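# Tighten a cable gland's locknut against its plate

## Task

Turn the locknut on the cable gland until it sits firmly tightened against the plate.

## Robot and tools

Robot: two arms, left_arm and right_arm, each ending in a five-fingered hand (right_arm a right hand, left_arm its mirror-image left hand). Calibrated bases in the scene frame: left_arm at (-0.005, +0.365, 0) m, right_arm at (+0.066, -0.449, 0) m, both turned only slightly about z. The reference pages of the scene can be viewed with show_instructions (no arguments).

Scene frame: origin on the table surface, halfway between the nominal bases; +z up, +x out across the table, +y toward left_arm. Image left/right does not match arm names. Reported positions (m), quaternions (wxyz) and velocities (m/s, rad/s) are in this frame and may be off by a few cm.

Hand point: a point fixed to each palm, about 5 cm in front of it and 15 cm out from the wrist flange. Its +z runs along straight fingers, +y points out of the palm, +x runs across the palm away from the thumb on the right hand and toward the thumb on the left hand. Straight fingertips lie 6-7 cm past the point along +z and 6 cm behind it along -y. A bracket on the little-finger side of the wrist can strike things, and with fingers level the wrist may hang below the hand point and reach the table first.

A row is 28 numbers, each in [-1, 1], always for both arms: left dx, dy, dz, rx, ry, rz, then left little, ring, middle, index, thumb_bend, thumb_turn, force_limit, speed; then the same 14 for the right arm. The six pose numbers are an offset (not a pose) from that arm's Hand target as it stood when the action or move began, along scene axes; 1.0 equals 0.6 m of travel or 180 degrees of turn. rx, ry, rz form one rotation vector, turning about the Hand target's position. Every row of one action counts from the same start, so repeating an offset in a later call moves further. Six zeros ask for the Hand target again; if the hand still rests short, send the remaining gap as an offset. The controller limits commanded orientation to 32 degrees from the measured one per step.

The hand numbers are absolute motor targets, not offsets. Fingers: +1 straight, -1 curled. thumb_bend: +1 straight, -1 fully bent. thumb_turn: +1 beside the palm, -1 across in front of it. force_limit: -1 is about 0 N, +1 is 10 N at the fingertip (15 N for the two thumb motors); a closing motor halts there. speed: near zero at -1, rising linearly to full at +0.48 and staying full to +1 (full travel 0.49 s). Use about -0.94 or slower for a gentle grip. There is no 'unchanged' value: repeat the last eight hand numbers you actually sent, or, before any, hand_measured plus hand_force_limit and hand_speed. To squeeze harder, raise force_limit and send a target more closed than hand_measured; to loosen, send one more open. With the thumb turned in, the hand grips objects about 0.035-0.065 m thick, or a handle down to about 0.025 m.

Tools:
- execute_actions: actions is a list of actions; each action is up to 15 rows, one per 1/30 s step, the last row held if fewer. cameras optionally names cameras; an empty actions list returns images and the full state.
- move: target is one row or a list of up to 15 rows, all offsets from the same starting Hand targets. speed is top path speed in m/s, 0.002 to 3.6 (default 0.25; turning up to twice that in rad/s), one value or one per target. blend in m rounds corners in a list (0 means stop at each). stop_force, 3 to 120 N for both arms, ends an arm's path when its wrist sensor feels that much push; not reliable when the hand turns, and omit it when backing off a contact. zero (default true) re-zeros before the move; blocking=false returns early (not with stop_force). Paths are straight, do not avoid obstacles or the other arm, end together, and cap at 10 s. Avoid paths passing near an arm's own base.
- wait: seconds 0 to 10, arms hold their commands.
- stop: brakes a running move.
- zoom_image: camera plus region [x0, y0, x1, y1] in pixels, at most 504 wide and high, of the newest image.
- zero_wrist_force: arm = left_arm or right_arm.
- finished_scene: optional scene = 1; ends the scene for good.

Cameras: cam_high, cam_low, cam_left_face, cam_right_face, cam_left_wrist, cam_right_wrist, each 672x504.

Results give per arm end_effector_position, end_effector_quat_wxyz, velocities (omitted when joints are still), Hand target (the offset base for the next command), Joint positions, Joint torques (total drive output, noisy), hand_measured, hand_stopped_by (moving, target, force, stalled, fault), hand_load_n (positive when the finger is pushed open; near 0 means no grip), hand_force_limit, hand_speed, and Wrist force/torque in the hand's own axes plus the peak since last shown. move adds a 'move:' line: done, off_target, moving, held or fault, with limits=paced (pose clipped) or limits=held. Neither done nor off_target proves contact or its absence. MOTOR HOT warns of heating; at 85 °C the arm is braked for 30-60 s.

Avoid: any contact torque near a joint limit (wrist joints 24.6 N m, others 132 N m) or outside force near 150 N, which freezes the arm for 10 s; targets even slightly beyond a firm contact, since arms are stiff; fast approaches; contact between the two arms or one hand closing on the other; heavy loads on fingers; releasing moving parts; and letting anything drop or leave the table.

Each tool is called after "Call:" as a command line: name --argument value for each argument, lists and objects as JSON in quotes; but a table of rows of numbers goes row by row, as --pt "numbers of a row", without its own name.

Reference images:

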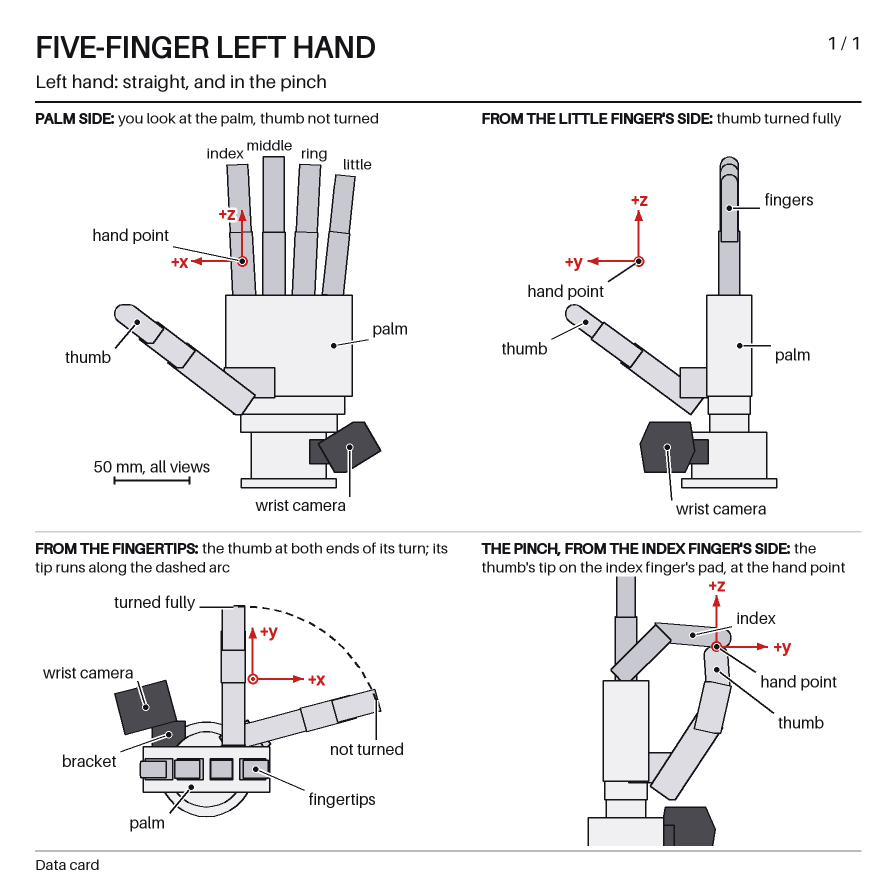

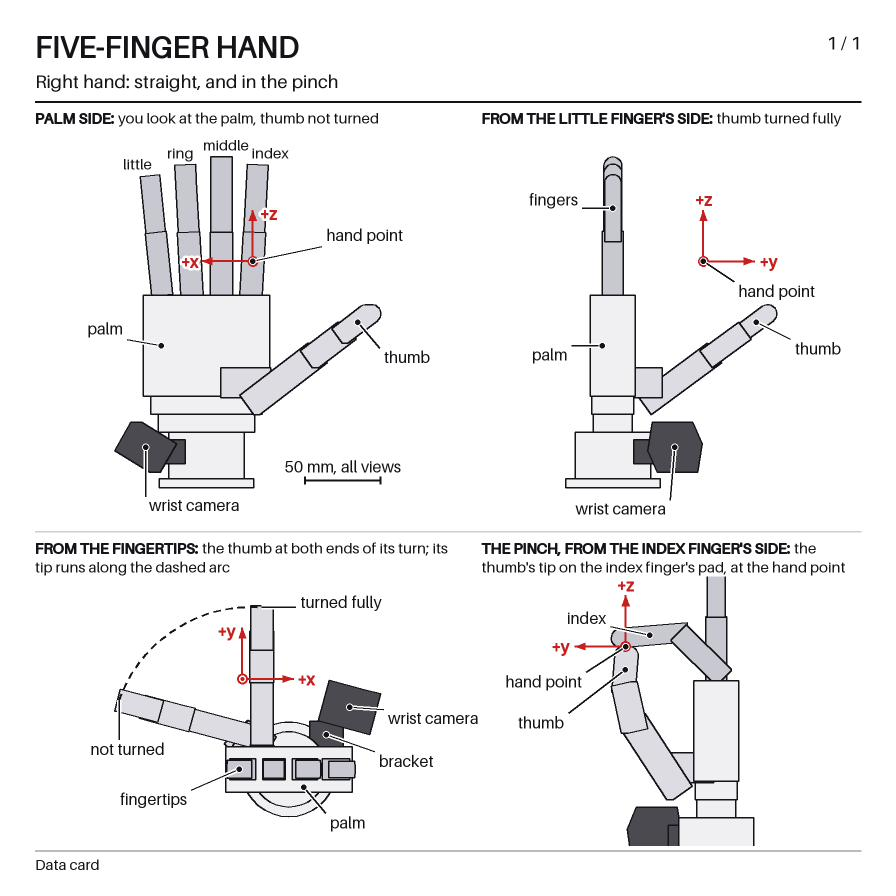

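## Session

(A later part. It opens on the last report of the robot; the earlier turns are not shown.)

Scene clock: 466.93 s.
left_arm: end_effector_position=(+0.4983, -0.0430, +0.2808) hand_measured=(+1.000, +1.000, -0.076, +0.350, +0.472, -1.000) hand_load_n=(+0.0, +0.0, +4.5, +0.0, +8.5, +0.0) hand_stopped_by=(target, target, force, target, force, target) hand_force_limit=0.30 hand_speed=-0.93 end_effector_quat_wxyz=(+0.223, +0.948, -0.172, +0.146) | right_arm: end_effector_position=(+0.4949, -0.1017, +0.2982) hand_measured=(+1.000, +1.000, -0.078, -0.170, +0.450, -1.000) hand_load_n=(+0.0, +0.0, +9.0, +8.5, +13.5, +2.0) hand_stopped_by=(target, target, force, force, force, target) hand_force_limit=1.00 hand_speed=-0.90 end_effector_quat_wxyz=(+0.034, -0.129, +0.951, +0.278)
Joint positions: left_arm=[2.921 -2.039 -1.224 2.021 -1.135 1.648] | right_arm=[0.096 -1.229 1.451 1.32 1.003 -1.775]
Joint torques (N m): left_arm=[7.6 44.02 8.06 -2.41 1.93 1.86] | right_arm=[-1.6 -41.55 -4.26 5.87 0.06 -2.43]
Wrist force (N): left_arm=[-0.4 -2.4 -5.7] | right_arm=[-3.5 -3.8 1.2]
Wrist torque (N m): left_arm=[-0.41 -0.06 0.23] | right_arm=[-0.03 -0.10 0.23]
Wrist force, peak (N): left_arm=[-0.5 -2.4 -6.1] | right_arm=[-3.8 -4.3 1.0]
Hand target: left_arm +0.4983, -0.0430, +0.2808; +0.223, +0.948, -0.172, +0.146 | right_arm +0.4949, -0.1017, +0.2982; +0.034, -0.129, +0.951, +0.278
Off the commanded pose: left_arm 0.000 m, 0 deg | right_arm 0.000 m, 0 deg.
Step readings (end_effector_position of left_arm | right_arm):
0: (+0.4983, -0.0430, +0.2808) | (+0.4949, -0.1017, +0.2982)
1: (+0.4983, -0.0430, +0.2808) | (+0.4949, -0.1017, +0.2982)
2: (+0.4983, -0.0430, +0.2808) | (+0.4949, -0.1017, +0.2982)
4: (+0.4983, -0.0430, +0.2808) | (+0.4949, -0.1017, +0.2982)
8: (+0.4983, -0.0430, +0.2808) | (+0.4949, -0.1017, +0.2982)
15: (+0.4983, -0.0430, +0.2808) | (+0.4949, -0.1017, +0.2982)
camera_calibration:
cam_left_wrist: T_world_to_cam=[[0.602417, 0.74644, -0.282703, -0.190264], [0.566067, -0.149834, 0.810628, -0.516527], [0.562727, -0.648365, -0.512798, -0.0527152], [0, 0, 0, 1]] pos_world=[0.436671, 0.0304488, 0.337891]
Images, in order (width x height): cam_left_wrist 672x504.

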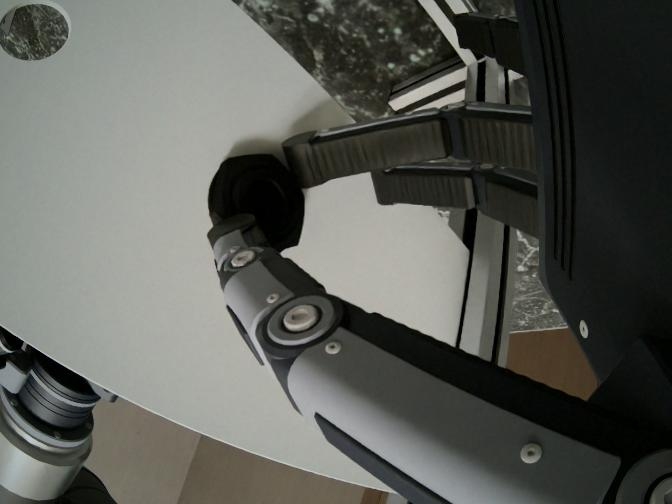

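Call:
execute_actions --actions '[[[0,0.0010,0,0,0,0, 1,1,-0.02,0.35,0.57,-1,0.2,-0.3, 0,0,0,0,0,0, 1,1,-0.36,-0.36,0.19,-1,1.0,-0.9]],[[0.0008,0.0,-0.0018,0,0,0, 1,1,-0.02,0.35,0.57,-1,0.2,-0.3, 0,0,0,0,0,0, 1,1,-0.36,-0.36,0.19,-1,1.0,-0.9]]]'

Call:
move --target '[0,-0.0060,0,0,0,0, 1,1,-0.02,0.35,0.57,-1,0.2,-0.3, 0,0,0,0,0,0, 1,1,-0.36,-0.36,0.19,-1,1.0,-0.9]' --speed 0.01 --stop_force 4

Call:
execute_actions --actions '[[[0,0,0,0,0,0, 1,1,-0.2,0.35,0.56,-1,-0.6,-0.93, 0,0,0,0,0,0, 1,1,-0.36,-0.36,0.19,-1,1.0,-0.9]],[[0,0,0,0,0,0, 1,1,-0.2,0.35,0.42,-1,-0.6,-0.94, 0,0,0,0,0,0, 1,1,-0.36,-0.36,0.19,-1,1.0,-0.9]]]'

Call:
move --target '[0,-0.0060,0,0,0,0, 1,1,-0.2,0.35,0.42,-1,-0.6,-0.94, 0,0,0,0,0,0, 1,1,-0.36,-0.36,0.19,-1,1.0,-0.9]' --speed 0.01 --stop_force 5 --cameras '["cam_left_wrist"]'

Call:
zoom_image --camera "cam_left_wrist" --region '[180, 100, 400, 290]'

Scene clock: 468.40 s.
left_arm: end_effector_position=(+0.4988, -0.0424, +0.2797) hand_measured=(+1.000, +1.000, -0.020, +0.350, +0.570, -1.000) hand_load_n=(+0.0, +0.0, +0.0, +0.0, +0.0, +0.0) hand_stopped_by=(target, target, target, target, target, target) hand_force_limit=0.20 hand_speed=-0.30 end_effector_quat_wxyz=(+0.223, +0.948, -0.172, +0.146) | right_arm: end_effector_position=(+0.4949, -0.1017, +0.2982) hand_measured=(+1.000, +1.000, -0.078, -0.170, +0.450, -1.000) hand_load_n=(-0.5, +0.0, +8.5, +8.0, +14.0, +1.5) hand_stopped_by=(target, target, force, force, force, target) hand_force_limit=1.00 hand_speed=-0.90 end_effector_quat_wxyz=(+0.034, -0.129, +0.951, +0.278)
Joint positions: left_arm=[2.922 -2.039 -1.226 2.023 -1.135 1.649] | right_arm=[0.096 -1.229 1.451 1.32 1.003 -1.775]
Joint torques (N m): left_arm=[9.91 33.14 7.91 0.72 2.99 1.88] | right_arm=[-1.34 -42.86 -8.17 5.79 -1.16 -2.26]
Wrist force (N): left_arm=[0.8 1.3 1.4] | right_arm=[-5.1 -2.8 0.3]
Wrist torque (N m): left_arm=[-0.12 0.07 0.08] | right_arm=[-0.11 -0.07 0.20]
Wrist force, peak (N): left_arm=[-0.4 -2.1 -6.2] | right_arm=[-4.2 -4.1 1.3]
Hand target: left_arm +0.4988, -0.0424, +0.2797; +0.223, +0.948, -0.172, +0.146 | right_arm +0.4949, -0.1017, +0.2982; +0.034, -0.129, +0.951, +0.278
Off the commanded pose: left_arm 0.000 m, 0 deg | right_arm 0.000 m, 0 deg.
Step readings (end_effector_position of left_arm | right_arm):
0: (+0.4983, -0.0430, +0.2808) | (+0.4949, -0.1017, +0.2982)
1: (+0.4983, -0.0430, +0.2808) | (+0.4949, -0.1017, +0.2982)
2: (+0.4983, -0.0430, +0.2808) | (+0.4949, -0.1017, +0.2982)
4: (+0.4983, -0.0428, +0.2807) | (+0.4949, -0.1017, +0.2982)
8: (+0.4983, -0.0425, +0.2807) | (+0.4949, -0.1017, +0.2982)
15: (+0.4983, -0.0425, +0.2808) | (+0.4949, -0.1017, +0.2982)
16: (+0.4983, -0.0424, +0.2808) | (+0.4949, -0.1017, +0.2982)
17: (+0.4983, -0.0424, +0.2807) | (+0.4949, -0.1017, +0.2982)
19: (+0.4984, -0.0424, +0.2804) | (+0.4949, -0.1017, +0.2982)
23: (+0.4987, -0.0424, +0.2799) | (+0.4949, -0.1017, +0.2982)
30: (+0.4988, -0.0424, +0.2797) | (+0.4949, -0.1017, +0.2982)

Scene clock: 469.63 s.
left_arm: end_effector_position=(+0.4988, -0.0431, +0.2797) hand_measured=(+1.000, +1.000, -0.020, +0.350, +0.570, -1.000) hand_load_n=(+0.0, +0.0, +0.0, +0.0, -0.5, -0.5) hand_stopped_by=(target, target, target, target, target, target) hand_force_limit=0.20 hand_speed=-0.30 end_effector_quat_wxyz=(+0.223, +0.948, -0.172, +0.146) | right_arm: end_effector_position=(+0.4949, -0.1017, +0.2982) hand_measured=(+1.000, +1.000, -0.078, -0.170, +0.450, -1.000) hand_load_n=(+0.0, +0.0, +8.5, +8.0, +14.0, +1.5) hand_stopped_by=(target, target, force, force, force, target) hand_force_limit=1.00 hand_speed=-0.90 end_effector_quat_wxyz=(+0.034, -0.129, +0.951, +0.278)
Joint positions: left_arm=[2.921 -2.04 -1.225 2.023 -1.135 1.648] | right_arm=[0.096 -1.229 1.451 1.32 1.003 -1.775]
Joint torques (N m): left_arm=[7.92 49.3 7.01 -1.48 3.45 2.04] | right_arm=[-2.79 -41.58 -7.59 5.75 -1.79 -2.05]
Wrist force (N): left_arm=[0.7 -2.0 -1.2] | right_arm=[-5.2 -2.8 0.3]
Wrist torque (N m): left_arm=[-0.31 0.04 0.18] | right_arm=[-0.10 -0.06 0.19]
Wrist force, peak (N): left_arm=[0.5 -4.6 -2.6] | right_arm=[-5.1 -3.1 0.5]
Hand target: left_arm +0.4987, -0.0431, +0.2797; +0.223, +0.948, -0.172, +0.146 (not the last commanded pose) | right_arm +0.4949, -0.1017, +0.2982; +0.034, -0.129, +0.951, +0.278
Off the commanded pose: left_arm 0.003 m, 0 deg | right_arm 0.000 m, 0 deg.
move: contact (left_arm)

Scene clock: 470.83 s.
left_arm: end_effector_position=(+0.4987, -0.0431, +0.2797) hand_measured=(+1.000, +1.000, -0.090, +0.350, +0.540, -1.000) hand_load_n=(+0.0, +0.0, +2.5, +0.0, +2.5, -0.5) hand_stopped_by=(target, target, force, target, force, target) hand_force_limit=-0.60 hand_speed=-0.94 end_effector_quat_wxyz=(+0.223, +0.948, -0.172, +0.146) | right_arm: end_effector_position=(+0.4949, -0.1017, +0.2982) hand_measured=(+1.000, +1.000, -0.078, -0.170, +0.450, -1.000) hand_load_n=(+0.0, +0.0, +8.5, +7.5, +14.0, +1.5) hand_stopped_by=(target, target, force, force, force, target) hand_force_limit=1.00 hand_speed=-0.90 end_effector_quat_wxyz=(+0.034, -0.129, +0.951, +0.278)
Joint positions: left_arm=[2.921 -2.04 -1.225 2.023 -1.135 1.648] | right_arm=[0.096 -1.229 1.451 1.32 1.003 -1.775]
Joint torques (N m): left_arm=[7.47 45.31 10.38 -3.14 0.16 1.73] | right_arm=[-3.52 -40.91 -10.76 5.5 -2.98 -1.89]
Wrist force (N): left_arm=[0.8 -0.3 1.1] | right_arm=[-5.3 -2.5 0.2]
Wrist torque (N m): left_arm=[-0.14 -0.02 0.19] | right_arm=[-0.08 -0.13 0.23]
Wrist force, peak (N): left_arm=[0.0 -2.7 1.6] | right_arm=[-5.9 -2.6 0.1]
Hand target: left_arm +0.4987, -0.0431, +0.2797; +0.223, +0.948, -0.172, +0.146 | right_arm +0.4949, -0.1017, +0.2982; +0.034, -0.129, +0.951, +0.278
Off the commanded pose: left_arm 0.000 m, 0 deg | right_arm 0.000 m, 0 deg.
Step readings (end_effector_position of left_arm | right_arm):
0: (+0.4988, -0.0431, +0.2797) | (+0.4949, -0.1017, +0.2982)
1: (+0.4988, -0.0431, +0.2797) | (+0.4949, -0.1017, +0.2982)
2: (+0.4988, -0.0431, +0.2797) | (+0.4949, -0.1017, +0.2982)
4: (+0.4988, -0.0431, +0.2797) | (+0.4949, -0.1017, +0.2982)
8: (+0.4988, -0.0431, +0.2797) | (+0.4949, -0.1017, +0.2982)
15: (+0.4987, -0.0431, +0.2797) | (+0.4949, -0.1017, +0.2982)
16: (+0.4987, -0.0431, +0.2797) | (+0.4949, -0.1017, +0.2982)
17: (+0.4987, -0.0431, +0.2797) | (+0.4949, -0.1017, +0.2982)
19: (+0.4987, -0.0431, +0.2797) | (+0.4949, -0.1017, +0.2982)
23: (+0.4987, -0.0431, +0.2797) | (+0.4949, -0.1017, +0.2982)
30: (+0.4987, -0.0431, +0.2797) | (+0.4949, -0.1017, +0.2982)

Scene clock: 472.00 s.
left_arm: end_effector_position=(+0.4987, -0.0434, +0.2796) hand_measured=(+1.000, +1.000, -0.090, +0.350, +0.540, -1.000) hand_load_n=(+0.0, +0.0, +3.0, +0.0, +3.0, -0.5) hand_stopped_by=(target, target, force, target, force, target) hand_force_limit=-0.60 hand_speed=-0.94 end_effector_quat_wxyz=(+0.223, +0.948, -0.172, +0.146) | right_arm: end_effector_position=(+0.4949, -0.1017, +0.2982) hand_measured=(+1.000, +1.000, -0.078, -0.170, +0.450, -1.000) hand_load_n=(+0.0, +0.0, +8.5, +8.0, +14.0, +1.5) hand_stopped_by=(target, target, force, force, force, target) hand_force_limit=1.00 hand_speed=-0.90 end_effector_quat_wxyz=(+0.034, -0.129, +0.951, +0.278)
Joint positions: left_arm=[2.92 -2.041 -1.224 2.023 -1.135 1.648] | right_arm=[0.096 -1.229 1.451 1.32 1.003 -1.775]
Joint torques (N m): left_arm=[7.92 50.45 8.39 -1.5 3.73 1.94] | right_arm=[-4.4 -40.65 -12.24 5.5 -3.11 -1.74]
Wrist force (N): left_arm=[0.2 -3.2 -0.8] | right_arm=[-5.3 -2.9 0.2]
Wrist torque (N m): left_arm=[-0.31 0.01 0.22] | right_arm=[-0.13 -0.14 0.23]
Wrist force, peak (N): left_arm=[-0.5 -7.1 -3.4] | right_arm=[-5.8 -2.7 -0.1]
Hand target: left_arm +0.4987, -0.0434, +0.2796; +0.223, +0.948, -0.172, +0.146 (not the last commanded pose) | right_arm +0.4949, -0.1017, +0.2982; +0.034, -0.129, +0.951, +0.278
Off the commanded pose: left_arm 0.003 m, 0 deg | right_arm 0.000 m, 0 deg.
move: contact (left_arm)
camera_calibration:
cam_left_wrist: T_world_to_cam=[[0.602335, 0.746378, -0.283041, -0.19044], [0.566357, -0.149719, 0.810446, -0.515974], [0.562523, -0.648463, -0.512898, -0.0535734], [0, 0, 0, 1]] pos_world=[0.437071, 0.0301484, 0.33679]
Images, in order (width x height): cam_left_wrist 672x504.

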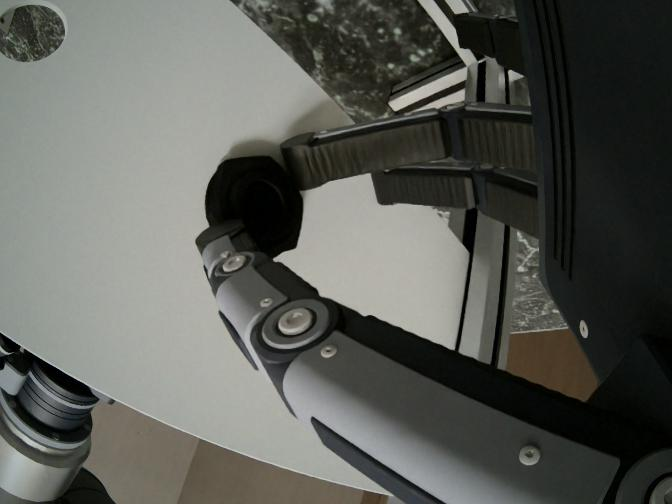

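Scaled by 2.291 from the camera's 672x504 image, which has a finer 960x720 frame.

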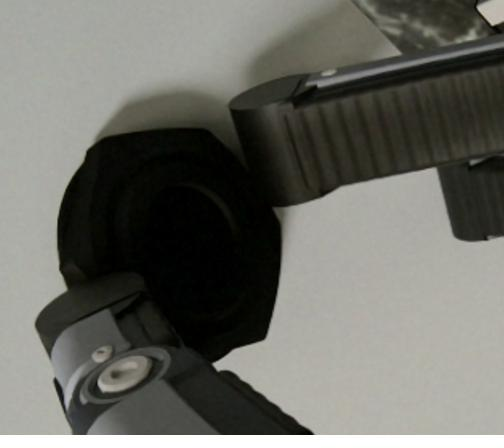

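Call:
execute_actions --actions '[[[0,0,0,0,0,0, 1,1,-0.2,0.35,0.41,-1,0.5,-0.93, 0,0,0,0,0,0, 1,1,-0.36,-0.36,0.19,-1,1.0,-0.9]]]' --cameras '["cam_left_wrist"]'

Call:
zoom_image --camera "cam_left_wrist" --region '[180, 100, 400, 290]'

Scene clock: 472.83 s.
left_arm: end_effector_position=(+0.4987, -0.0434, +0.2797) hand_measured=(+1.000, +1.000, -0.090, +0.350, +0.508, -1.000) hand_load_n=(+0.0, +0.0, +4.5, +0.0, +10.5, +0.0) hand_stopped_by=(target, target, force, target, force, target) hand_force_limit=0.50 hand_speed=-0.93 end_effector_quat_wxyz=(+0.223, +0.948, -0.172, +0.146) | right_arm: end_effector_position=(+0.4949, -0.1017, +0.2982) hand_measured=(+1.000, +1.000, -0.078, -0.170, +0.450, -1.000) hand_load_n=(+0.0, +0.0, +8.5, +8.0, +14.0, +2.5) hand_stopped_by=(target, target, force, force, force, target) hand_force_limit=1.00 hand_speed=-0.90 end_effector_quat_wxyz=(+0.034, -0.129, +0.951, +0.278)
Joint positions: left_arm=[2.92 -2.04 -1.224 2.023 -1.135 1.648] | right_arm=[0.096 -1.229 1.451 1.32 1.003 -1.775]
Joint torques (N m): left_arm=[7.79 43.92 7.58 -1.46 1.5 1.64] | right_arm=[-2 -39.75 -13.07 5.8 -2.94 -1.49]
Wrist force (N): left_arm=[-0.5 0.2 -5.5] | right_arm=[-4.1 -4.3 1.7]
Wrist torque (N m): left_arm=[-0.31 -0.09 0.19] | right_arm=[-0.09 -0.12 0.21]
Wrist force, peak (N): left_arm=[-0.7 1.0 -5.9] | right_arm=[-4.3 -4.4 1.4]
Hand target: left_arm +0.4987, -0.0434, +0.2796; +0.223, +0.948, -0.172, +0.146 | right_arm +0.4949, -0.1017, +0.2982; +0.034, -0.129, +0.951, +0.278
Off the commanded pose: left_arm 0.000 m, 0 deg | right_arm 0.000 m, 0 deg.
Step readings (end_effector_position of left_arm | right_arm):
0: (+0.4987, -0.0434, +0.2796) | (+0.4949, -0.1017, +0.2982)
1: (+0.4987, -0.0434, +0.2796) | (+0.4949, -0.1017, +0.2982)
2: (+0.4987, -0.0434, +0.2796) | (+0.4949, -0.1017, +0.2982)
4: (+0.4987, -0.0434, +0.2797) | (+0.4949, -0.1017, +0.2982)
8: (+0.4987, -0.0434, +0.2797) | (+0.4949, -0.1017, +0.2982)
15: (+0.4987, -0.0434, +0.2797) | (+0.4949, -0.1017, +0.2982)
camera_calibration:
cam_left_wrist: T_world_to_cam=[[0.602351, 0.746374, -0.283018, -0.190454], [0.56634, -0.14974, 0.810455, -0.515969], [0.562523, -0.648463, -0.512898, -0.0535735], [0, 0, 0, 1]] pos_world=[0.437071, 0.0301484, 0.33679]
Images, in order (width x height): cam_left_wrist 672x504.

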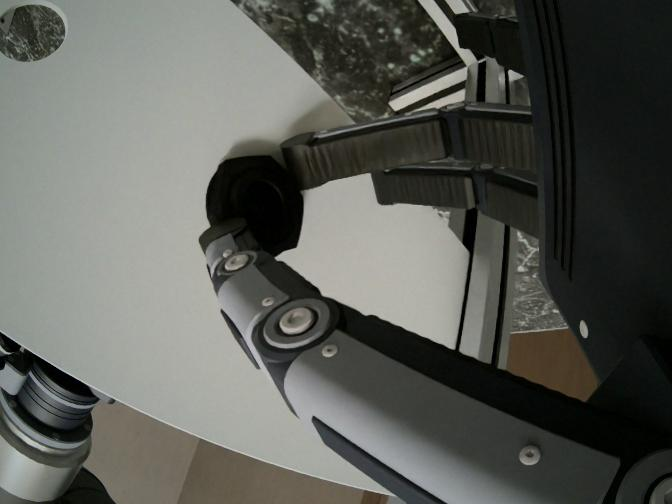

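Scaled by 2.291 from the camera's 672x504 image, which has a finer 960x720 frame.

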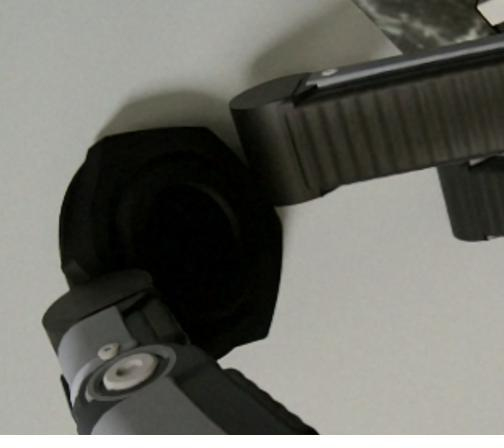

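Call:
move --pt "-0.0009 0.0001 0.0057 0.0030 -0.0555 0 1 1 -0.2 0.35 0.41 -1 0.5 -0.93 0 0 0 0 0 0 1 1 -0.36 -0.36 0.19 -1 1.0 -0.9" --pt "-0.0028 0.0002 0.0112 0.0060 -0.1109 0 1 1 -0.2 0.35 0.41 -1 0.5 -0.93 0 0 0 0 0 0 1 1 -0.36 -0.36 0.19 -1 1.0 -0.9" --speed 0.08 --blend 0.001 --cameras '["cam_left_wrist"]'

Call:
zoom_image --camera "cam_left_wrist" --region '[180, 100, 400, 290]'

Scene clock: 475.83 s.
left_arm: end_effector_position=(+0.4970, -0.0433, +0.2864) hand_measured=(+1.000, +1.000, -0.090, +0.350, +0.508, -1.000) hand_load_n=(+0.0, +0.0, +3.0, +0.0, +7.5, +4.5) hand_stopped_by=(target, target, force, target, force, target) hand_force_limit=0.50 hand_speed=-0.93 end_effector_quat_wxyz=(+0.181, +0.911, -0.209, +0.306) | right_arm: end_effector_position=(+0.4949, -0.1017, +0.2982) hand_measured=(+1.000, +1.000, -0.078, -0.170, +0.450, -1.000) hand_load_n=(+0.0, +0.0, +9.5, +8.0, +13.5, +1.5) hand_stopped_by=(target, target, force, force, force, target) hand_force_limit=1.00 hand_speed=-0.90 end_effector_quat_wxyz=(+0.034, -0.129, +0.951, +0.278)
Joint positions: left_arm=[2.884 -1.871 -1.439 2.398 -1.237 1.663] | right_arm=[0.096 -1.229 1.451 1.32 1.003 -1.775]
Joint torques (N m): left_arm=[-12.78 36.36 5.93 2.19 -1.75 2.31] | right_arm=[-2.63 -38.74 -16.68 5.51 -2.8 -1.11]
Wrist force (N): left_arm=[5.3 -6.3 -11.7] | right_arm=[-7.5 -3.1 2.9]
Wrist torque (N m): left_arm=[-0.72 -0.31 0.30] | right_arm=[0.00 -0.17 0.23]
Wrist force, peak (N): left_arm=[5.3 -6.4 -11.7] | right_arm=[-7.6 -3.7 3.2]
Hand target: left_arm +0.4970, -0.0433, +0.2864; +0.181, +0.911, -0.209, +0.306 | right_arm +0.4949, -0.1017, +0.2982; +0.034, -0.129, +0.951, +0.278
Off the commanded pose: left_arm 0.000 m, 0 deg | right_arm 0.000 m, 0 deg.
move: done
camera_calibration:
cam_left_wrist: T_world_to_cam=[[0.66034, 0.749514, -0.0466935, -0.283989], [0.256321, -0.166508, 0.952142, -0.407636], [0.705869, -0.640706, -0.302068, -0.180415], [0, 0, 0, 1]] pos_world=[0.419364, 0.0293859, 0.32037]
Images, in order (width x height): cam_left_wrist 672x504.

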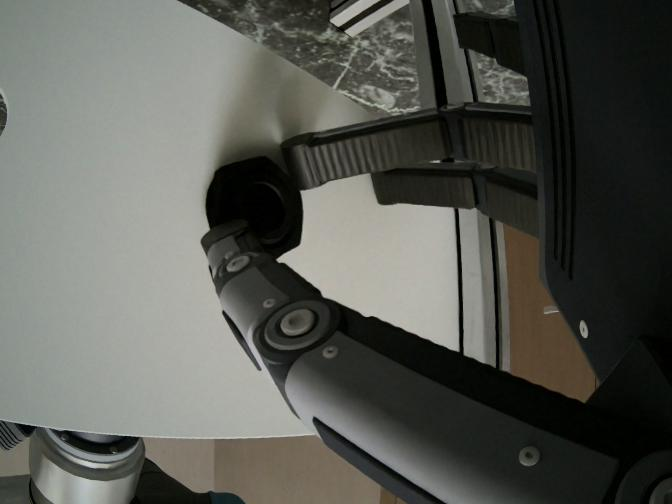

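Scaled by 2.291 from the camera's 672x504 image, which has a finer 960x720 frame.

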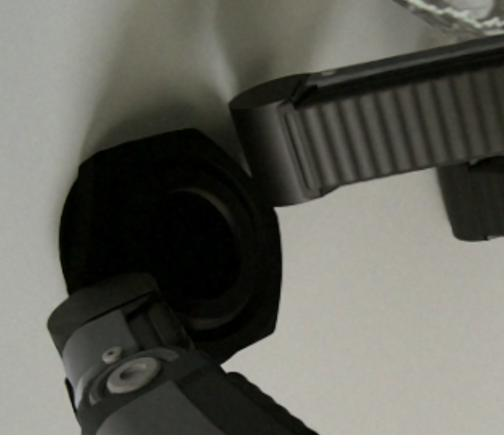

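Call:
move --pt "-0.0028 0.0001 0.0050 0.0030 -0.0555 0 1 1 -0.2 0.35 0.41 -1 0.5 -0.93 0 0 0 0 0 0 1 1 -0.36 -0.36 0.19 -1 1.0 -0.9" --pt "-0.0064 0.0002 0.0095 0.0060 -0.1109 0 1 1 -0.2 0.35 0.41 -1 0.5 -0.93 0 0 0 0 0 0 1 1 -0.36 -0.36 0.19 -1 1.0 -0.9" --speed 0.08 --blend 0.001 --cameras '["cam_left_wrist"]'

Call:
zoom_image --camera "cam_left_wrist" --region '[180, 100, 400, 290]'

Scene clock: 478.80 s.
left_arm: end_effector_position=(+0.4932, -0.0431, +0.2921) hand_measured=(+1.000, +1.000, -0.090, +0.350, +0.508, -1.000) hand_load_n=(+0.0, +0.0, +2.5, +0.5, +7.5, +6.5) hand_stopped_by=(target, target, force, target, force, target) hand_force_limit=0.50 hand_speed=-0.93 end_effector_quat_wxyz=(+0.134, +0.846, -0.240, +0.457) | right_arm: end_effector_position=(+0.4949, -0.1017, +0.2982) hand_measured=(+1.000, +1.000, -0.078, -0.170, +0.450, -1.000) hand_load_n=(-0.5, +0.0, +9.5, +8.5, +13.5, +2.0) hand_stopped_by=(target, target, force, force, force, target) hand_force_limit=1.00 hand_speed=-0.90 end_effector_quat_wxyz=(+0.034, -0.129, +0.951, +0.278)
Joint positions: left_arm=[2.847 -1.727 -1.665 2.797 -1.338 1.719] | right_arm=[0.096 -1.229 1.451 1.32 1.003 -1.775]
Joint torques (N m): left_arm=[-11.55 28.4 6.05 2.98 -2.19 2.48] | right_arm=[-1.28 -35.81 -21.01 5.72 -2.69 -0.85]
Wrist force (N): left_arm=[8.0 -8.5 -13.2] | right_arm=[-9.3 -1.8 5.0]
Wrist torque (N m): left_arm=[-1.05 -0.35 0.41] | right_arm=[-0.01 -0.20 0.25]
Wrist force, peak (N): left_arm=[8.2 -8.7 -13.4] | right_arm=[-9.6 -1.7 4.9]
Hand target: left_arm +0.4932, -0.0431, +0.2921; +0.134, +0.846, -0.240, +0.457 | right_arm +0.4949, -0.1017, +0.2982; +0.034, -0.129, +0.951, +0.278
Off the commanded pose: left_arm 0.000 m, 0 deg | right_arm 0.000 m, 0 deg.
move: done
camera_calibration:
cam_left_wrist: T_world_to_cam=[[0.634138, 0.748122, 0.195403, -0.339178], [-0.083629, -0.18487, 0.979198, -0.253181], [0.768684, -0.637288, -0.0546686, -0.279051], [0, 0, 0, 1]] pos_world=[0.408415, 0.029105, 0.298935]
Images, in order (width x height): cam_left_wrist 672x504.

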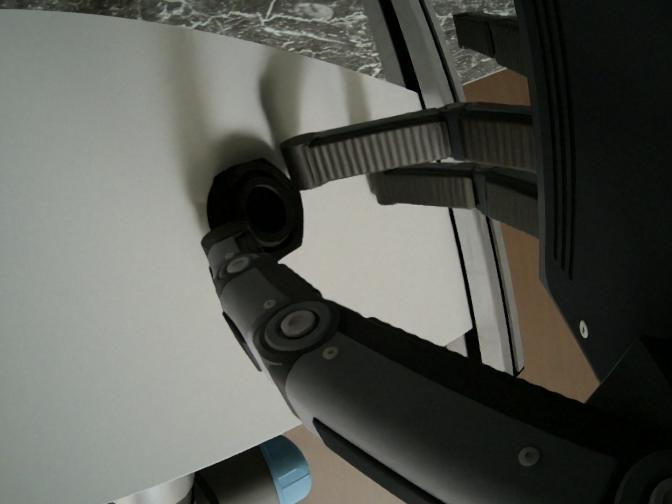

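Scaled by 2.291 from the camera's 672x504 image, which has a finer 960x720 frame.

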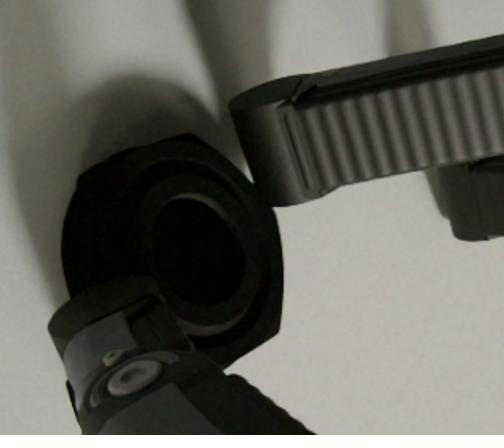

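Call:
move --pt "-0.0044 0.0001 0.0036 0.0030 -0.0555 0 1 1 -0.2 0.35 0.41 -1 0.5 -0.93 0 0 0 0 0 0 1 1 -0.36 -0.36 0.19 -1 1.0 -0.9" --pt "-0.0094 0.0001 0.0064 0.0060 -0.1109 0 1 1 -0.2 0.35 0.41 -1 0.5 -0.93 0 0 0 0 0 0 1 1 -0.36 -0.36 0.19 -1 1.0 -0.9" --speed 0.08 --blend 0.001 --cameras '["cam_left_wrist","cam_right_wrist"]'

Call:
zoom_image --camera "cam_left_wrist" --region '[180, 100, 400, 290]'

Call:
zoom_image --camera "cam_right_wrist" --region '[340, 120, 520, 290]'

Scene clock: 481.77 s.
left_arm: end_effector_position=(+0.4876, -0.0431, +0.2959) hand_measured=(+1.000, +1.000, -0.090, +0.350, +0.508, -0.998) hand_load_n=(+0.0, +0.0, +2.0, +0.0, +5.5, +22.0) hand_stopped_by=(target, target, force, target, force, target) hand_force_limit=0.50 hand_speed=-0.93 end_effector_quat_wxyz=(+0.082, +0.755, -0.264, +0.595) | right_arm: end_effector_position=(+0.4949, -0.1017, +0.2982) hand_measured=(+1.000, +1.000, -0.078, -0.170, +0.450, -1.000) hand_load_n=(+0.0, +0.0, +10.0, +9.0, +13.5, +1.5) hand_stopped_by=(target, target, force, force, force, target) hand_force_limit=1.00 hand_speed=-0.90 end_effector_quat_wxyz=(+0.034, -0.129, +0.951, +0.278)
Joint positions: left_arm=[2.816 -1.629 -1.885 3.228 -1.416 1.816] | right_arm=[0.096 -1.229 1.451 1.32 1.003 -1.775]
Joint torques (N m): left_arm=[-12.29 16.32 1.04 1.59 -1.85 3.47] | right_arm=[-0.77 -35.36 -24.67 5.61 -2.53 -0.19]
Wrist force (N): left_arm=[18.2 -17.5 -18.1] | right_arm=[-10.9 -1.2 5.7]
Wrist torque (N m): left_arm=[-1.62 -0.56 0.37] | right_arm=[-0.01 -0.19 0.25]
Wrist force, peak (N): left_arm=[18.5 -17.8 -17.9] | right_arm=[-11.0 -0.7 6.1]
Hand target: left_arm +0.4876, -0.0431, +0.2959; +0.082, +0.755, -0.264, +0.595 | right_arm +0.4949, -0.1017, +0.2982; +0.034, -0.129, +0.951, +0.278
Off the commanded pose: left_arm 0.000 m, 0 deg | right_arm 0.000 m, 0 deg.
move: done
camera_calibration:
cam_left_wrist: T_world_to_cam=[[0.526911, 0.74231, 0.413932, -0.348988], [-0.412274, -0.202661, 0.888234, -0.0709331], [0.743233, -0.638674, 0.199251, -0.337229], [0, 0, 0, 1]] pos_world=[0.405281, 0.0293031, 0.274656]
cam_right_wrist: T_world_to_cam=[[-0.508538, 0.747748, 0.426922, 0.204295], [0.71008, 0.0837617, 0.699121, -0.553103], [0.487007, 0.658678, -0.573557, 0.105822], [0, 0, 0, 1]] pos_world=[0.445103, -0.176135, 0.360163]
Images, in order (width x height): cam_left_wrist 672x504, cam_right_wrist 672x504.

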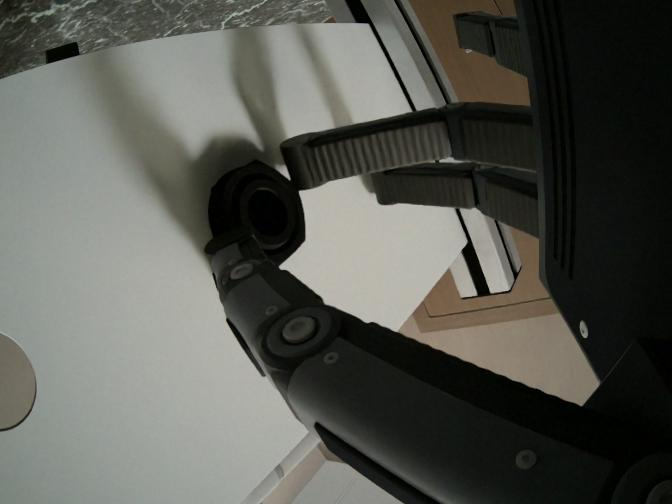

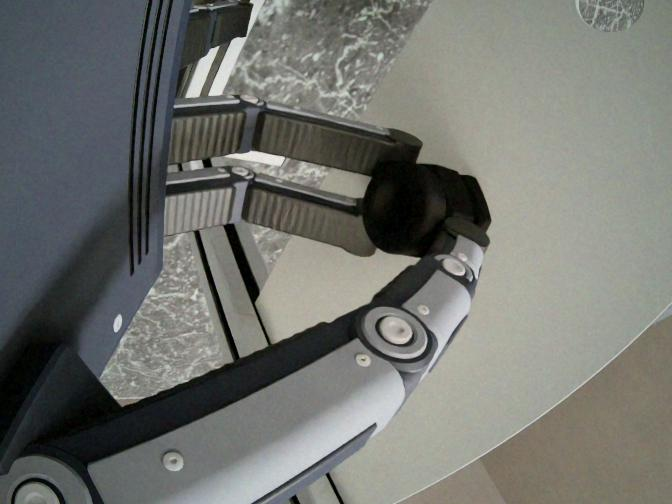

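Scaled by 2.291 from the camera's 672x504 image, which has a finer 960x720 frame.

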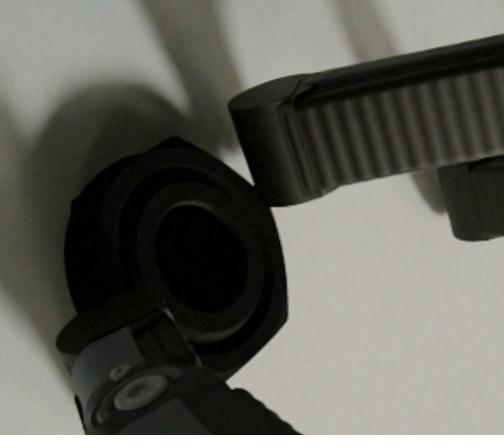

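Scaled by 2.800 from the camera's 672x504 image, which has a finer 960x720 frame.

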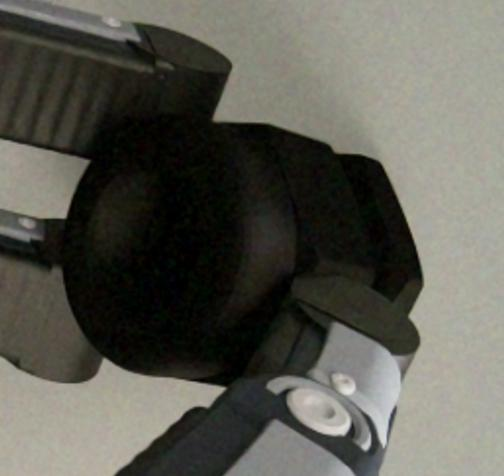

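Call:
move --pt "0 0.0003 0 -0.0012 0.0222 0 1 1 -0.2 0.35 0.41 -1 0.5 -0.93 0 0 0 0 0 0 1 1 -0.36 -0.36 0.19 -1 1.0 -0.9" --pt "0 0.0003 0 -0.0012 0.0222 0 1 1 0.0 0.35 0.60 -1 0.2 -0.5 0 0 0 0 0 0 1 1 -0.36 -0.36 0.19 -1 1.0 -0.9" --pt "0 0.0200 0 -0.0012 0.0222 0 1 1 0.0 0.35 0.60 -1 0.2 -0.5 0 0 0 0 0 0 1 1 -0.36 -0.36 0.19 -1 1.0 -0.9" --speed '[0.03,0.03,0.05]' --cameras '["cam_left_wrist","cam_right_wrist"]'

Call:
zoom_image --camera "cam_left_wrist" --region '[180, 130, 340, 280]'

Scene clock: 485.07 s.
left_arm: end_effector_position=(+0.4876, -0.0311, +0.2959) hand_measured=(+1.000, +1.000, +0.000, +0.350, +0.598, -1.000) hand_load_n=(-0.5, +0.0, +0.0, +0.0, +0.0, -0.5) hand_stopped_by=(target, target, target, target, target, target) hand_force_limit=0.20 hand_speed=-0.50 end_effector_quat_wxyz=(+0.093, +0.775, -0.260, +0.569) | right_arm: end_effector_position=(+0.4949, -0.1017, +0.2982) hand_measured=(+1.000, +1.000, -0.078, -0.170, +0.450, -1.000) hand_load_n=(+0.0, +0.0, +9.5, +9.0, +13.5, +2.0) hand_stopped_by=(target, target, force, force, force, target) hand_force_limit=1.00 hand_speed=-0.90 end_effector_quat_wxyz=(+0.034, -0.129, +0.951, +0.278)
Joint positions: left_arm=[2.852 -1.624 -1.863 3.137 -1.375 1.804] | right_arm=[0.096 -1.229 1.451 1.32 1.003 -1.775]
Joint torques (N m): left_arm=[7.62 32.62 8.16 -1.58 2.12 1.82] | right_arm=[-1.13 -33.62 -27.15 5.39 -2.13 0.13]
Wrist force (N): left_arm=[4.2 -0.9 3.7] | right_arm=[-10.5 -1.3 5.8]
Wrist torque (N m): left_arm=[-0.47 -0.08 0.49] | right_arm=[-0.02 -0.22 0.26]
Wrist force, peak (N): left_arm=[18.9 -18.0 -17.9] | right_arm=[-11.0 -1.2 6.0]
Hand target: left_arm +0.4876, -0.0311, +0.2959; +0.093, +0.775, -0.260, +0.569 | right_arm +0.4949, -0.1017, +0.2982; +0.034, -0.129, +0.951, +0.278
Off the commanded pose: left_arm 0.000 m, 0 deg | right_arm 0.000 m, 0 deg.
move: done
camera_calibration:
cam_left_wrist: T_world_to_cam=[[0.554282, 0.7438, 0.373542, -0.359268], [-0.349463, -0.19935, 0.915497, -0.10715], [0.755412, -0.637982, 0.149434, -0.320789], [0, 0, 0, 1]] pos_world=[0.404019, 0.0412053, 0.280234]
cam_right_wrist: T_world_to_cam=[[-0.508538, 0.747748, 0.426922, 0.204295], [0.71008, 0.0837617, 0.699121, -0.553103], [0.487007, 0.658678, -0.573557, 0.105822], [0, 0, 0, 1]] pos_world=[0.445103, -0.176135, 0.360163]
Images, in order (width x height): cam_left_wrist 672x504, cam_right_wrist 672x504.

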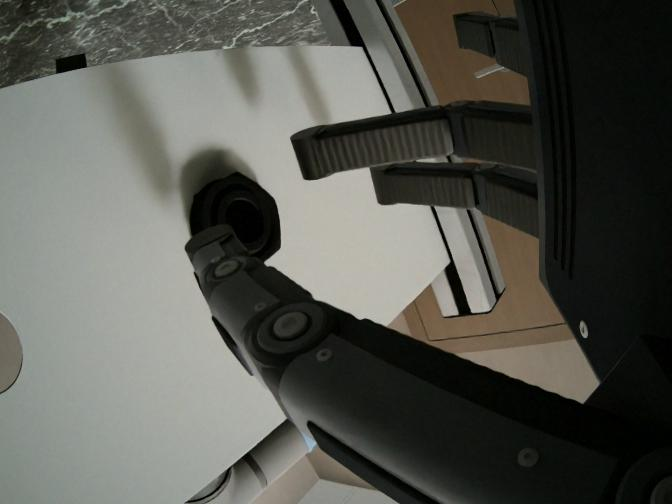

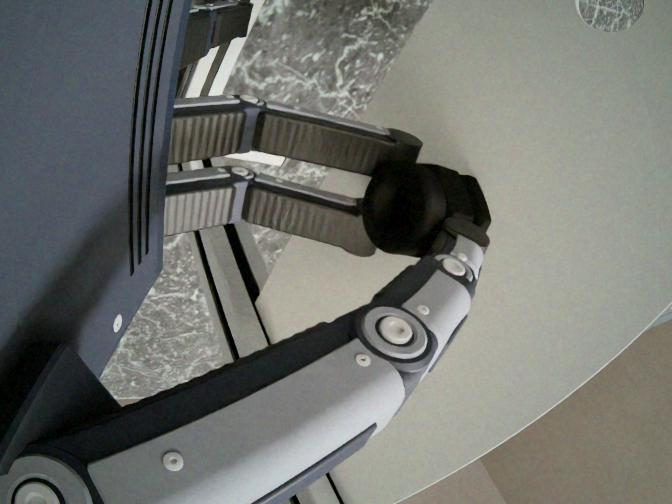

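Scaled by 3.150 from the camera's 672x504 image, which has a finer 960x720 frame.

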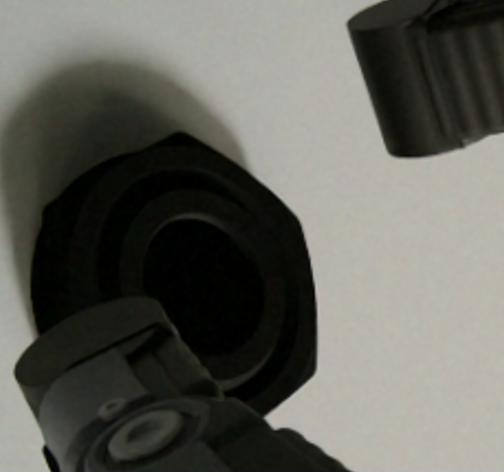

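Call:
move --pt "0.0170 0 -0.0397 -0.0234 0.4328 0 1 1 0.0 0.35 0.58 -1 0.2 -0.3 0 0 0 0 0 0 1 1 -0.36 -0.36 0.19 -1 1.0 -0.9" --pt "0.0170 -0.0120 -0.0397 -0.0234 0.4328 0 1 1 0.0 0.35 0.58 -1 0.2 -0.3 0 0 0 0 0 0 1 1 -0.36 -0.36 0.19 -1 1.0 -0.9" --speed '[0.35,0.1]' --cameras '["cam_left_wrist"]'

Call:
zoom_image --camera "cam_left_wrist" --region '[180, 100, 400, 290]'

Scene clock: 488.43 s.
left_arm: end_effector_position=(+0.4978, -0.0382, +0.2721) hand_measured=(+1.000, +1.000, +0.000, +0.350, +0.580, -1.000) hand_load_n=(+0.0, +0.0, +0.0, +0.0, +0.0, +0.0) hand_stopped_by=(target, target, target, target, target, target) hand_force_limit=0.20 hand_speed=-0.30 end_effector_quat_wxyz=(+0.262, +0.956, -0.124, -0.036) | right_arm: end_effector_position=(+0.4949, -0.1017, +0.2982) hand_measured=(+1.000, +1.000, -0.078, -0.170, +0.450, -1.000) hand_load_n=(+0.0, +0.0, +10.0, +9.0, +13.5, +1.5) hand_stopped_by=(target, target, force, force, force, target) hand_force_limit=1.00 hand_speed=-0.90 end_effector_quat_wxyz=(+0.034, -0.129, +0.951, +0.278)
Joint positions: left_arm=[2.963 -2.227 -1.038 1.634 -1.039 1.68] | right_arm=[0.096 -1.229 1.451 1.32 1.003 -1.775]
Joint torques (N m): left_arm=[-9.02 39.61 28.3 -4.76 3.2 -1.89] | right_arm=[-0.45 -32.53 -27.32 5.62 -1.94 0.53]
Wrist force (N): left_arm=[-0.4 2.0 1.4] | right_arm=[-10.5 -0.8 6.3]
Wrist torque (N m): left_arm=[-0.02 0.11 -0.04] | right_arm=[0.00 -0.24 0.27]
Wrist force, peak (N): left_arm=[4.2 -1.1 3.9] | right_arm=[-11.3 -0.5 6.0]
Hand target: left_arm +0.4978, -0.0383, +0.2721; +0.262, +0.956, -0.124, -0.036 | right_arm +0.4949, -0.1017, +0.2982; +0.034, -0.129, +0.951, +0.278
Off the commanded pose: left_arm 0.000 m, 0 deg | right_arm 0.000 m, 0 deg.
move: done
camera_calibration:
cam_left_wrist: T_world_to_cam=[[0.449419, 0.738147, -0.503152, -0.0602079], [0.829412, -0.135579, 0.541935, -0.565923], [0.331811, -0.660876, -0.67316, 0.104371], [0, 0, 0, 1]] pos_world=[0.46181, 0.0366913, 0.346658]
Images, in order (width x height): cam_left_wrist 672x504.

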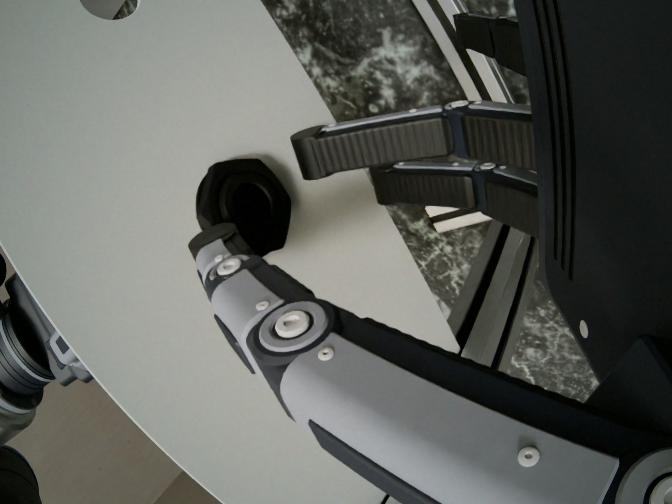

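Scaled by 2.291 from the camera's 672x504 image, which has a finer 960x720 frame.

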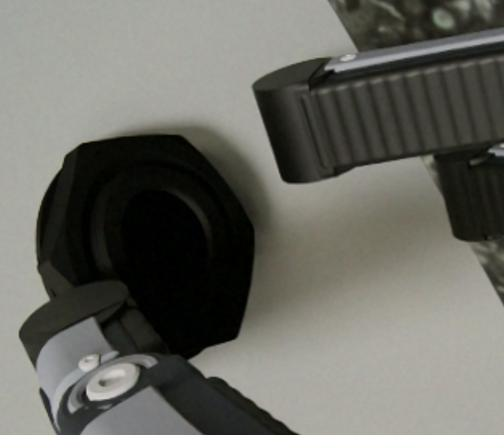

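Call:
move --target '[0,-0.0130,0,0,0,0, 1,1,0.0,0.35,0.57,-1,0.2,-0.2, 0,0,0,0,0,0, 1,1,-0.36,-0.36,0.19,-1,1.0,-0.9]' --speed 0.02 --stop_force 4

Call:
execute_actions --actions '[[[0,0,0,0,0,0, 1,1,-0.2,0.35,0.55,-1,-0.6,-0.93, 0,0,0,0,0,0, 1,1,-0.36,-0.36,0.19,-1,1.0,-0.9]],[[0,0,0,0,0,0, 1,1,-0.2,0.35,0.42,-1,-0.6,-0.94, 0,0,0,0,0,0, 1,1,-0.36,-0.36,0.19,-1,1.0,-0.9]]]'

Call:
move --target '[0,-0.0060,0,0,0,0, 1,1,-0.2,0.35,0.42,-1,-0.6,-0.94, 0,0,0,0,0,0, 1,1,-0.36,-0.36,0.19,-1,1.0,-0.9]' --speed 0.01 --stop_force 5

Call:
execute_actions --actions '[[[0,0,0,0,0,0, 1,1,-0.2,0.35,0.41,-1,0.5,-0.93, 0,0,0,0,0,0, 1,1,-0.36,-0.36,0.19,-1,1.0,-0.9]]]' --cameras '["cam_left_wrist"]'

Call:
zoom_image --camera "cam_left_wrist" --region '[180, 100, 400, 290]'

Scene clock: 490.13 s.
left_arm: end_effector_position=(+0.4977, -0.0432, +0.2721) hand_measured=(+1.000, +1.000, +0.000, +0.350, +0.570, -1.000) hand_load_n=(+0.0, +0.0, +0.0, +0.5, -0.5, -1.0) hand_stopped_by=(target, target, target, target, target, target) hand_force_limit=0.20 hand_speed=-0.20 end_effector_quat_wxyz=(+0.262, +0.956, -0.124, -0.036) | right_arm: end_effector_position=(+0.4949, -0.1017, +0.2982) hand_measured=(+1.000, +1.000, -0.078, -0.170, +0.450, -1.000) hand_load_n=(+0.0, +0.0, +10.0, +9.0, +13.5, +2.0) hand_stopped_by=(target, target, force, force, force, target) hand_force_limit=1.00 hand_speed=-0.90 end_effector_quat_wxyz=(+0.034, -0.129, +0.951, +0.278)
Joint positions: left_arm=[2.954 -2.232 -1.028 1.635 -1.038 1.67] | right_arm=[0.096 -1.229 1.451 1.32 1.003 -1.775]
Joint torques (N m): left_arm=[8.31 56.62 6.94 -4.24 1.34 2.11] | right_arm=[-0.21 -31.21 -27.29 5.96 -1.91 0.8]
Wrist force (N): left_arm=[-0.9 -0.9 -1.0] | right_arm=[-10.6 -1.0 5.6]
Wrist torque (N m): left_arm=[-0.21 0.09 -0.07] | right_arm=[-0.01 -0.21 0.26]
Wrist force, peak (N): left_arm=[-1.5 -6.8 -5.3] | right_arm=[-10.8 -1.3 6.3]
Hand target: left_arm +0.4977, -0.0432, +0.2721; +0.262, +0.956, -0.124, -0.036 (not the last commanded pose) | right_arm +0.4949, -0.1017, +0.2982; +0.034, -0.129, +0.951, +0.278
Off the commanded pose: left_arm 0.003 m, 0 deg | right_arm 0.000 m, 0 deg.
move: contact (left_arm)

Scene clock: 491.33 s.
left_arm: end_effector_position=(+0.4977, -0.0432, +0.2721) hand_measured=(+1.000, +1.000, -0.078, +0.350, +0.516, -1.000) hand_load_n=(+0.0, +0.0, +2.0, +0.0, +3.0, +0.0) hand_stopped_by=(target, target, force, target, force, target) hand_force_limit=-0.60 hand_speed=-0.94 end_effector_quat_wxyz=(+0.262, +0.956, -0.124, -0.036) | right_arm: end_effector_position=(+0.4949, -0.1017, +0.2982) hand_measured=(+1.000, +1.000, -0.078, -0.170, +0.450, -1.000) hand_load_n=(+0.0, +0.0, +10.0, +8.5, +13.5, +2.0) hand_stopped_by=(target, target, force, force, force, target) hand_force_limit=1.00 hand_speed=-0.90 end_effector_quat_wxyz=(+0.034, -0.129, +0.951, +0.278)
Joint positions: left_arm=[2.954 -2.232 -1.028 1.635 -1.039 1.67] | right_arm=[0.096 -1.229 1.451 1.32 1.003 -1.775]
Joint torques (N m): left_arm=[7.62 52.35 10.36 -4.22 -0.6 1.64] | right_arm=[0.57 -30.83 -27.64 5.62 -1.37 0.92]
Wrist force (N): left_arm=[-0.7 1.8 0.5] | right_arm=[-10.4 -1.0 5.8]
Wrist torque (N m): left_arm=[-0.05 0.10 -0.11] | right_arm=[-0.01 -0.22 0.26]
Wrist force, peak (N): left_arm=[-0.8 -0.2 3.4] | right_arm=[-10.7 -0.8 6.2]
Hand target: left_arm +0.4977, -0.0432, +0.2721; +0.262, +0.956, -0.124, -0.036 | right_arm +0.4949, -0.1017, +0.2982; +0.034, -0.129, +0.951, +0.278
Off the commanded pose: left_arm 0.000 m, 0 deg | right_arm 0.000 m, 0 deg.
Step readings (end_effector_position of left_arm | right_arm):
0: (+0.4977, -0.0432, +0.2721) | (+0.4949, -0.1017, +0.2982)
1: (+0.4977, -0.0432, +0.2721) | (+0.4949, -0.1017, +0.2982)
2: (+0.4977, -0.0432, +0.2721) | (+0.4949, -0.1017, +0.2982)
4: (+0.4977, -0.0432, +0.2721) | (+0.4949, -0.1017, +0.2982)
8: (+0.4977, -0.0432, +0.2721) | (+0.4949, -0.1017, +0.2982)
15: (+0.4977, -0.0432, +0.2721) | (+0.4949, -0.1017, +0.2982)
16: (+0.4977, -0.0432, +0.2721) | (+0.4949, -0.1017, +0.2982)
17: (+0.4977, -0.0432, +0.2721) | (+0.4949, -0.1017, +0.2982)
19: (+0.4977, -0.0432, +0.2721) | (+0.4949, -0.1017, +0.2982)
23: (+0.4977, -0.0432, +0.2721) | (+0.4949, -0.1017, +0.2982)
30: (+0.4977, -0.0432, +0.2721) | (+0.4949, -0.1017, +0.2982)

Scene clock: 492.50 s.
left_arm: end_effector_position=(+0.4977, -0.0434, +0.2721) hand_measured=(+1.000, +1.000, -0.078, +0.350, +0.516, -1.000) hand_load_n=(+0.0, +0.0, +2.5, +0.0, +3.0, -0.5) hand_stopped_by=(target, target, force, target, force, target) hand_force_limit=-0.60 hand_speed=-0.94 end_effector_quat_wxyz=(+0.262, +0.956, -0.124, -0.036) | right_arm: end_effector_position=(+0.4949, -0.1017, +0.2982) hand_measured=(+1.000, +1.000, -0.078, -0.170, +0.450, -1.000) hand_load_n=(+0.0, +0.0, +10.0, +8.5, +13.5, +2.0) hand_stopped_by=(target, target, force, force, force, target) hand_force_limit=1.00 hand_speed=-0.90 end_effector_quat_wxyz=(+0.034, -0.129, +0.951, +0.278)
Joint positions: left_arm=[2.953 -2.233 -1.027 1.635 -1.039 1.669] | right_arm=[0.096 -1.229 1.451 1.32 1.003 -1.775]
Joint torques (N m): left_arm=[8.29 56.09 7.48 -4.05 0.84 1.91] | right_arm=[0.41 -31.62 -26.8 5.53 -1.52 1.09]
Wrist force (N): left_arm=[-1.3 -0.4 -0.8] | right_arm=[-11.0 -1.0 5.7]
Wrist torque (N m): left_arm=[-0.16 0.13 -0.04] | right_arm=[0.01 -0.12 0.23]
Wrist force, peak (N): left_arm=[-1.5 -4.7 -3.2] | right_arm=[-11.0 -1.0 5.7]
Hand target: left_arm +0.4977, -0.0434, +0.2721; +0.262, +0.956, -0.124, -0.036 (not the last commanded pose) | right_arm +0.4949, -0.1017, +0.2982; +0.034, -0.129, +0.951, +0.278
Off the commanded pose: left_arm 0.003 m, 0 deg | right_arm 0.000 m, 0 deg.
move: contact (left_arm)

Scene clock: 493.20 s.
left_arm: end_effector_position=(+0.4977, -0.0434, +0.2721) hand_measured=(+1.000, +1.000, -0.078, +0.350, +0.486, -1.000) hand_load_n=(+0.0, +0.0, +3.0, +0.0, +10.0, +0.0) hand_stopped_by=(target, target, force, target, force, target) hand_force_limit=0.50 hand_speed=-0.93 end_effector_quat_wxyz=(+0.262, +0.956, -0.124, -0.036) | right_arm: end_effector_position=(+0.4949, -0.1017, +0.2982) hand_measured=(+1.000, +1.000, -0.078, -0.170, +0.450, -1.000) hand_load_n=(+0.5, +0.0, +10.0, +8.5, +13.5, +2.0) hand_stopped_by=(target, target, force, force, force, target) hand_force_limit=1.00 hand_speed=-0.90 end_effector_quat_wxyz=(+0.034, -0.129, +0.951, +0.278)
Joint positions: left_arm=[2.953 -2.233 -1.027 1.635 -1.039 1.669] | right_arm=[0.096 -1.229 1.451 1.32 1.003 -1.775]
Joint torques (N m): left_arm=[6.89 49.22 7.29 -3.46 1.09 1.69] | right_arm=[0.59 -30.56 -27.33 5.6 -1.34 0.93]
Wrist force (N): left_arm=[-1.1 2.1 -6.8] | right_arm=[-10.4 -0.7 5.4]
Wrist torque (N m): left_arm=[-0.29 0.07 -0.08] | right_arm=[0.03 -0.20 0.26]
Wrist force, peak (N): left_arm=[-0.9 2.9 -7.1] | right_arm=[-10.8 -0.9 6.0]
Hand target: left_arm +0.4977, -0.0434, +0.2721; +0.262, +0.956, -0.124, -0.036 | right_arm +0.4949, -0.1017, +0.2982; +0.034, -0.129, +0.951, +0.278
Off the commanded pose: left_arm 0.000 m, 0 deg | right_arm 0.000 m, 0 deg.
Step readings (end_effector_position of left_arm | right_arm):
0: (+0.4977, -0.0434, +0.2721) | (+0.4949, -0.1017, +0.2982)
1: (+0.4977, -0.0434, +0.2721) | (+0.4949, -0.1017, +0.2982)
2: (+0.4977, -0.0434, +0.2721) | (+0.4949, -0.1017, +0.2982)
4: (+0.4977, -0.0434, +0.2721) | (+0.4949, -0.1017, +0.2982)
8: (+0.4977, -0.0434, +0.2721) | (+0.4949, -0.1017, +0.2982)
15: (+0.4977, -0.0434, +0.2721) | (+0.4949, -0.1017, +0.2982)
camera_calibration:
cam_left_wrist: T_world_to_cam=[[0.449339, 0.73816, -0.503204, -0.0562699], [0.829456, -0.135509, 0.541886, -0.56655], [0.33181, -0.660876, -0.67316, 0.100968], [0, 0, 0, 1]] pos_world=[0.46171, 0.0314913, 0.346658]
Images, in order (width x height): cam_left_wrist 672x504.

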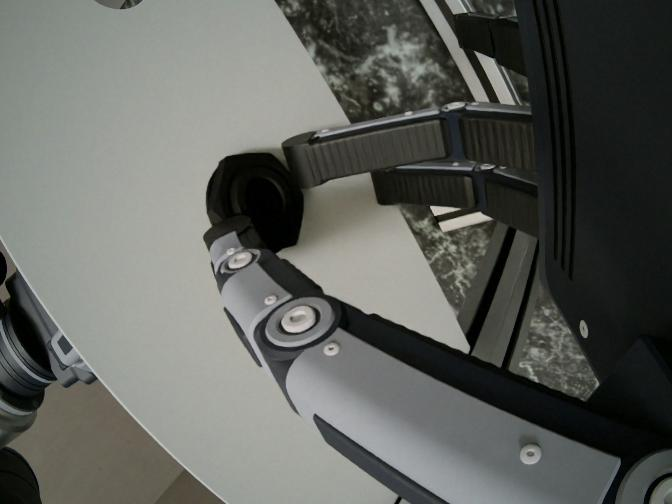

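Scaled by 2.291 from the camera's 672x504 image, which has a finer 960x720 frame.

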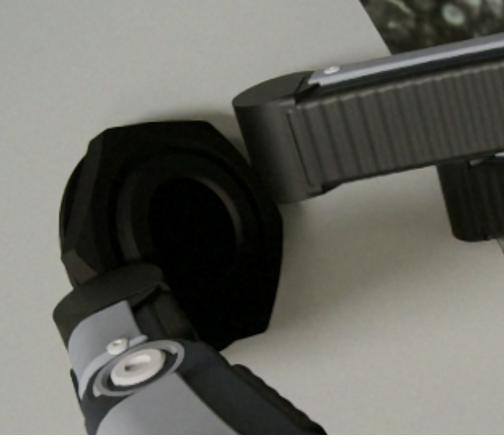

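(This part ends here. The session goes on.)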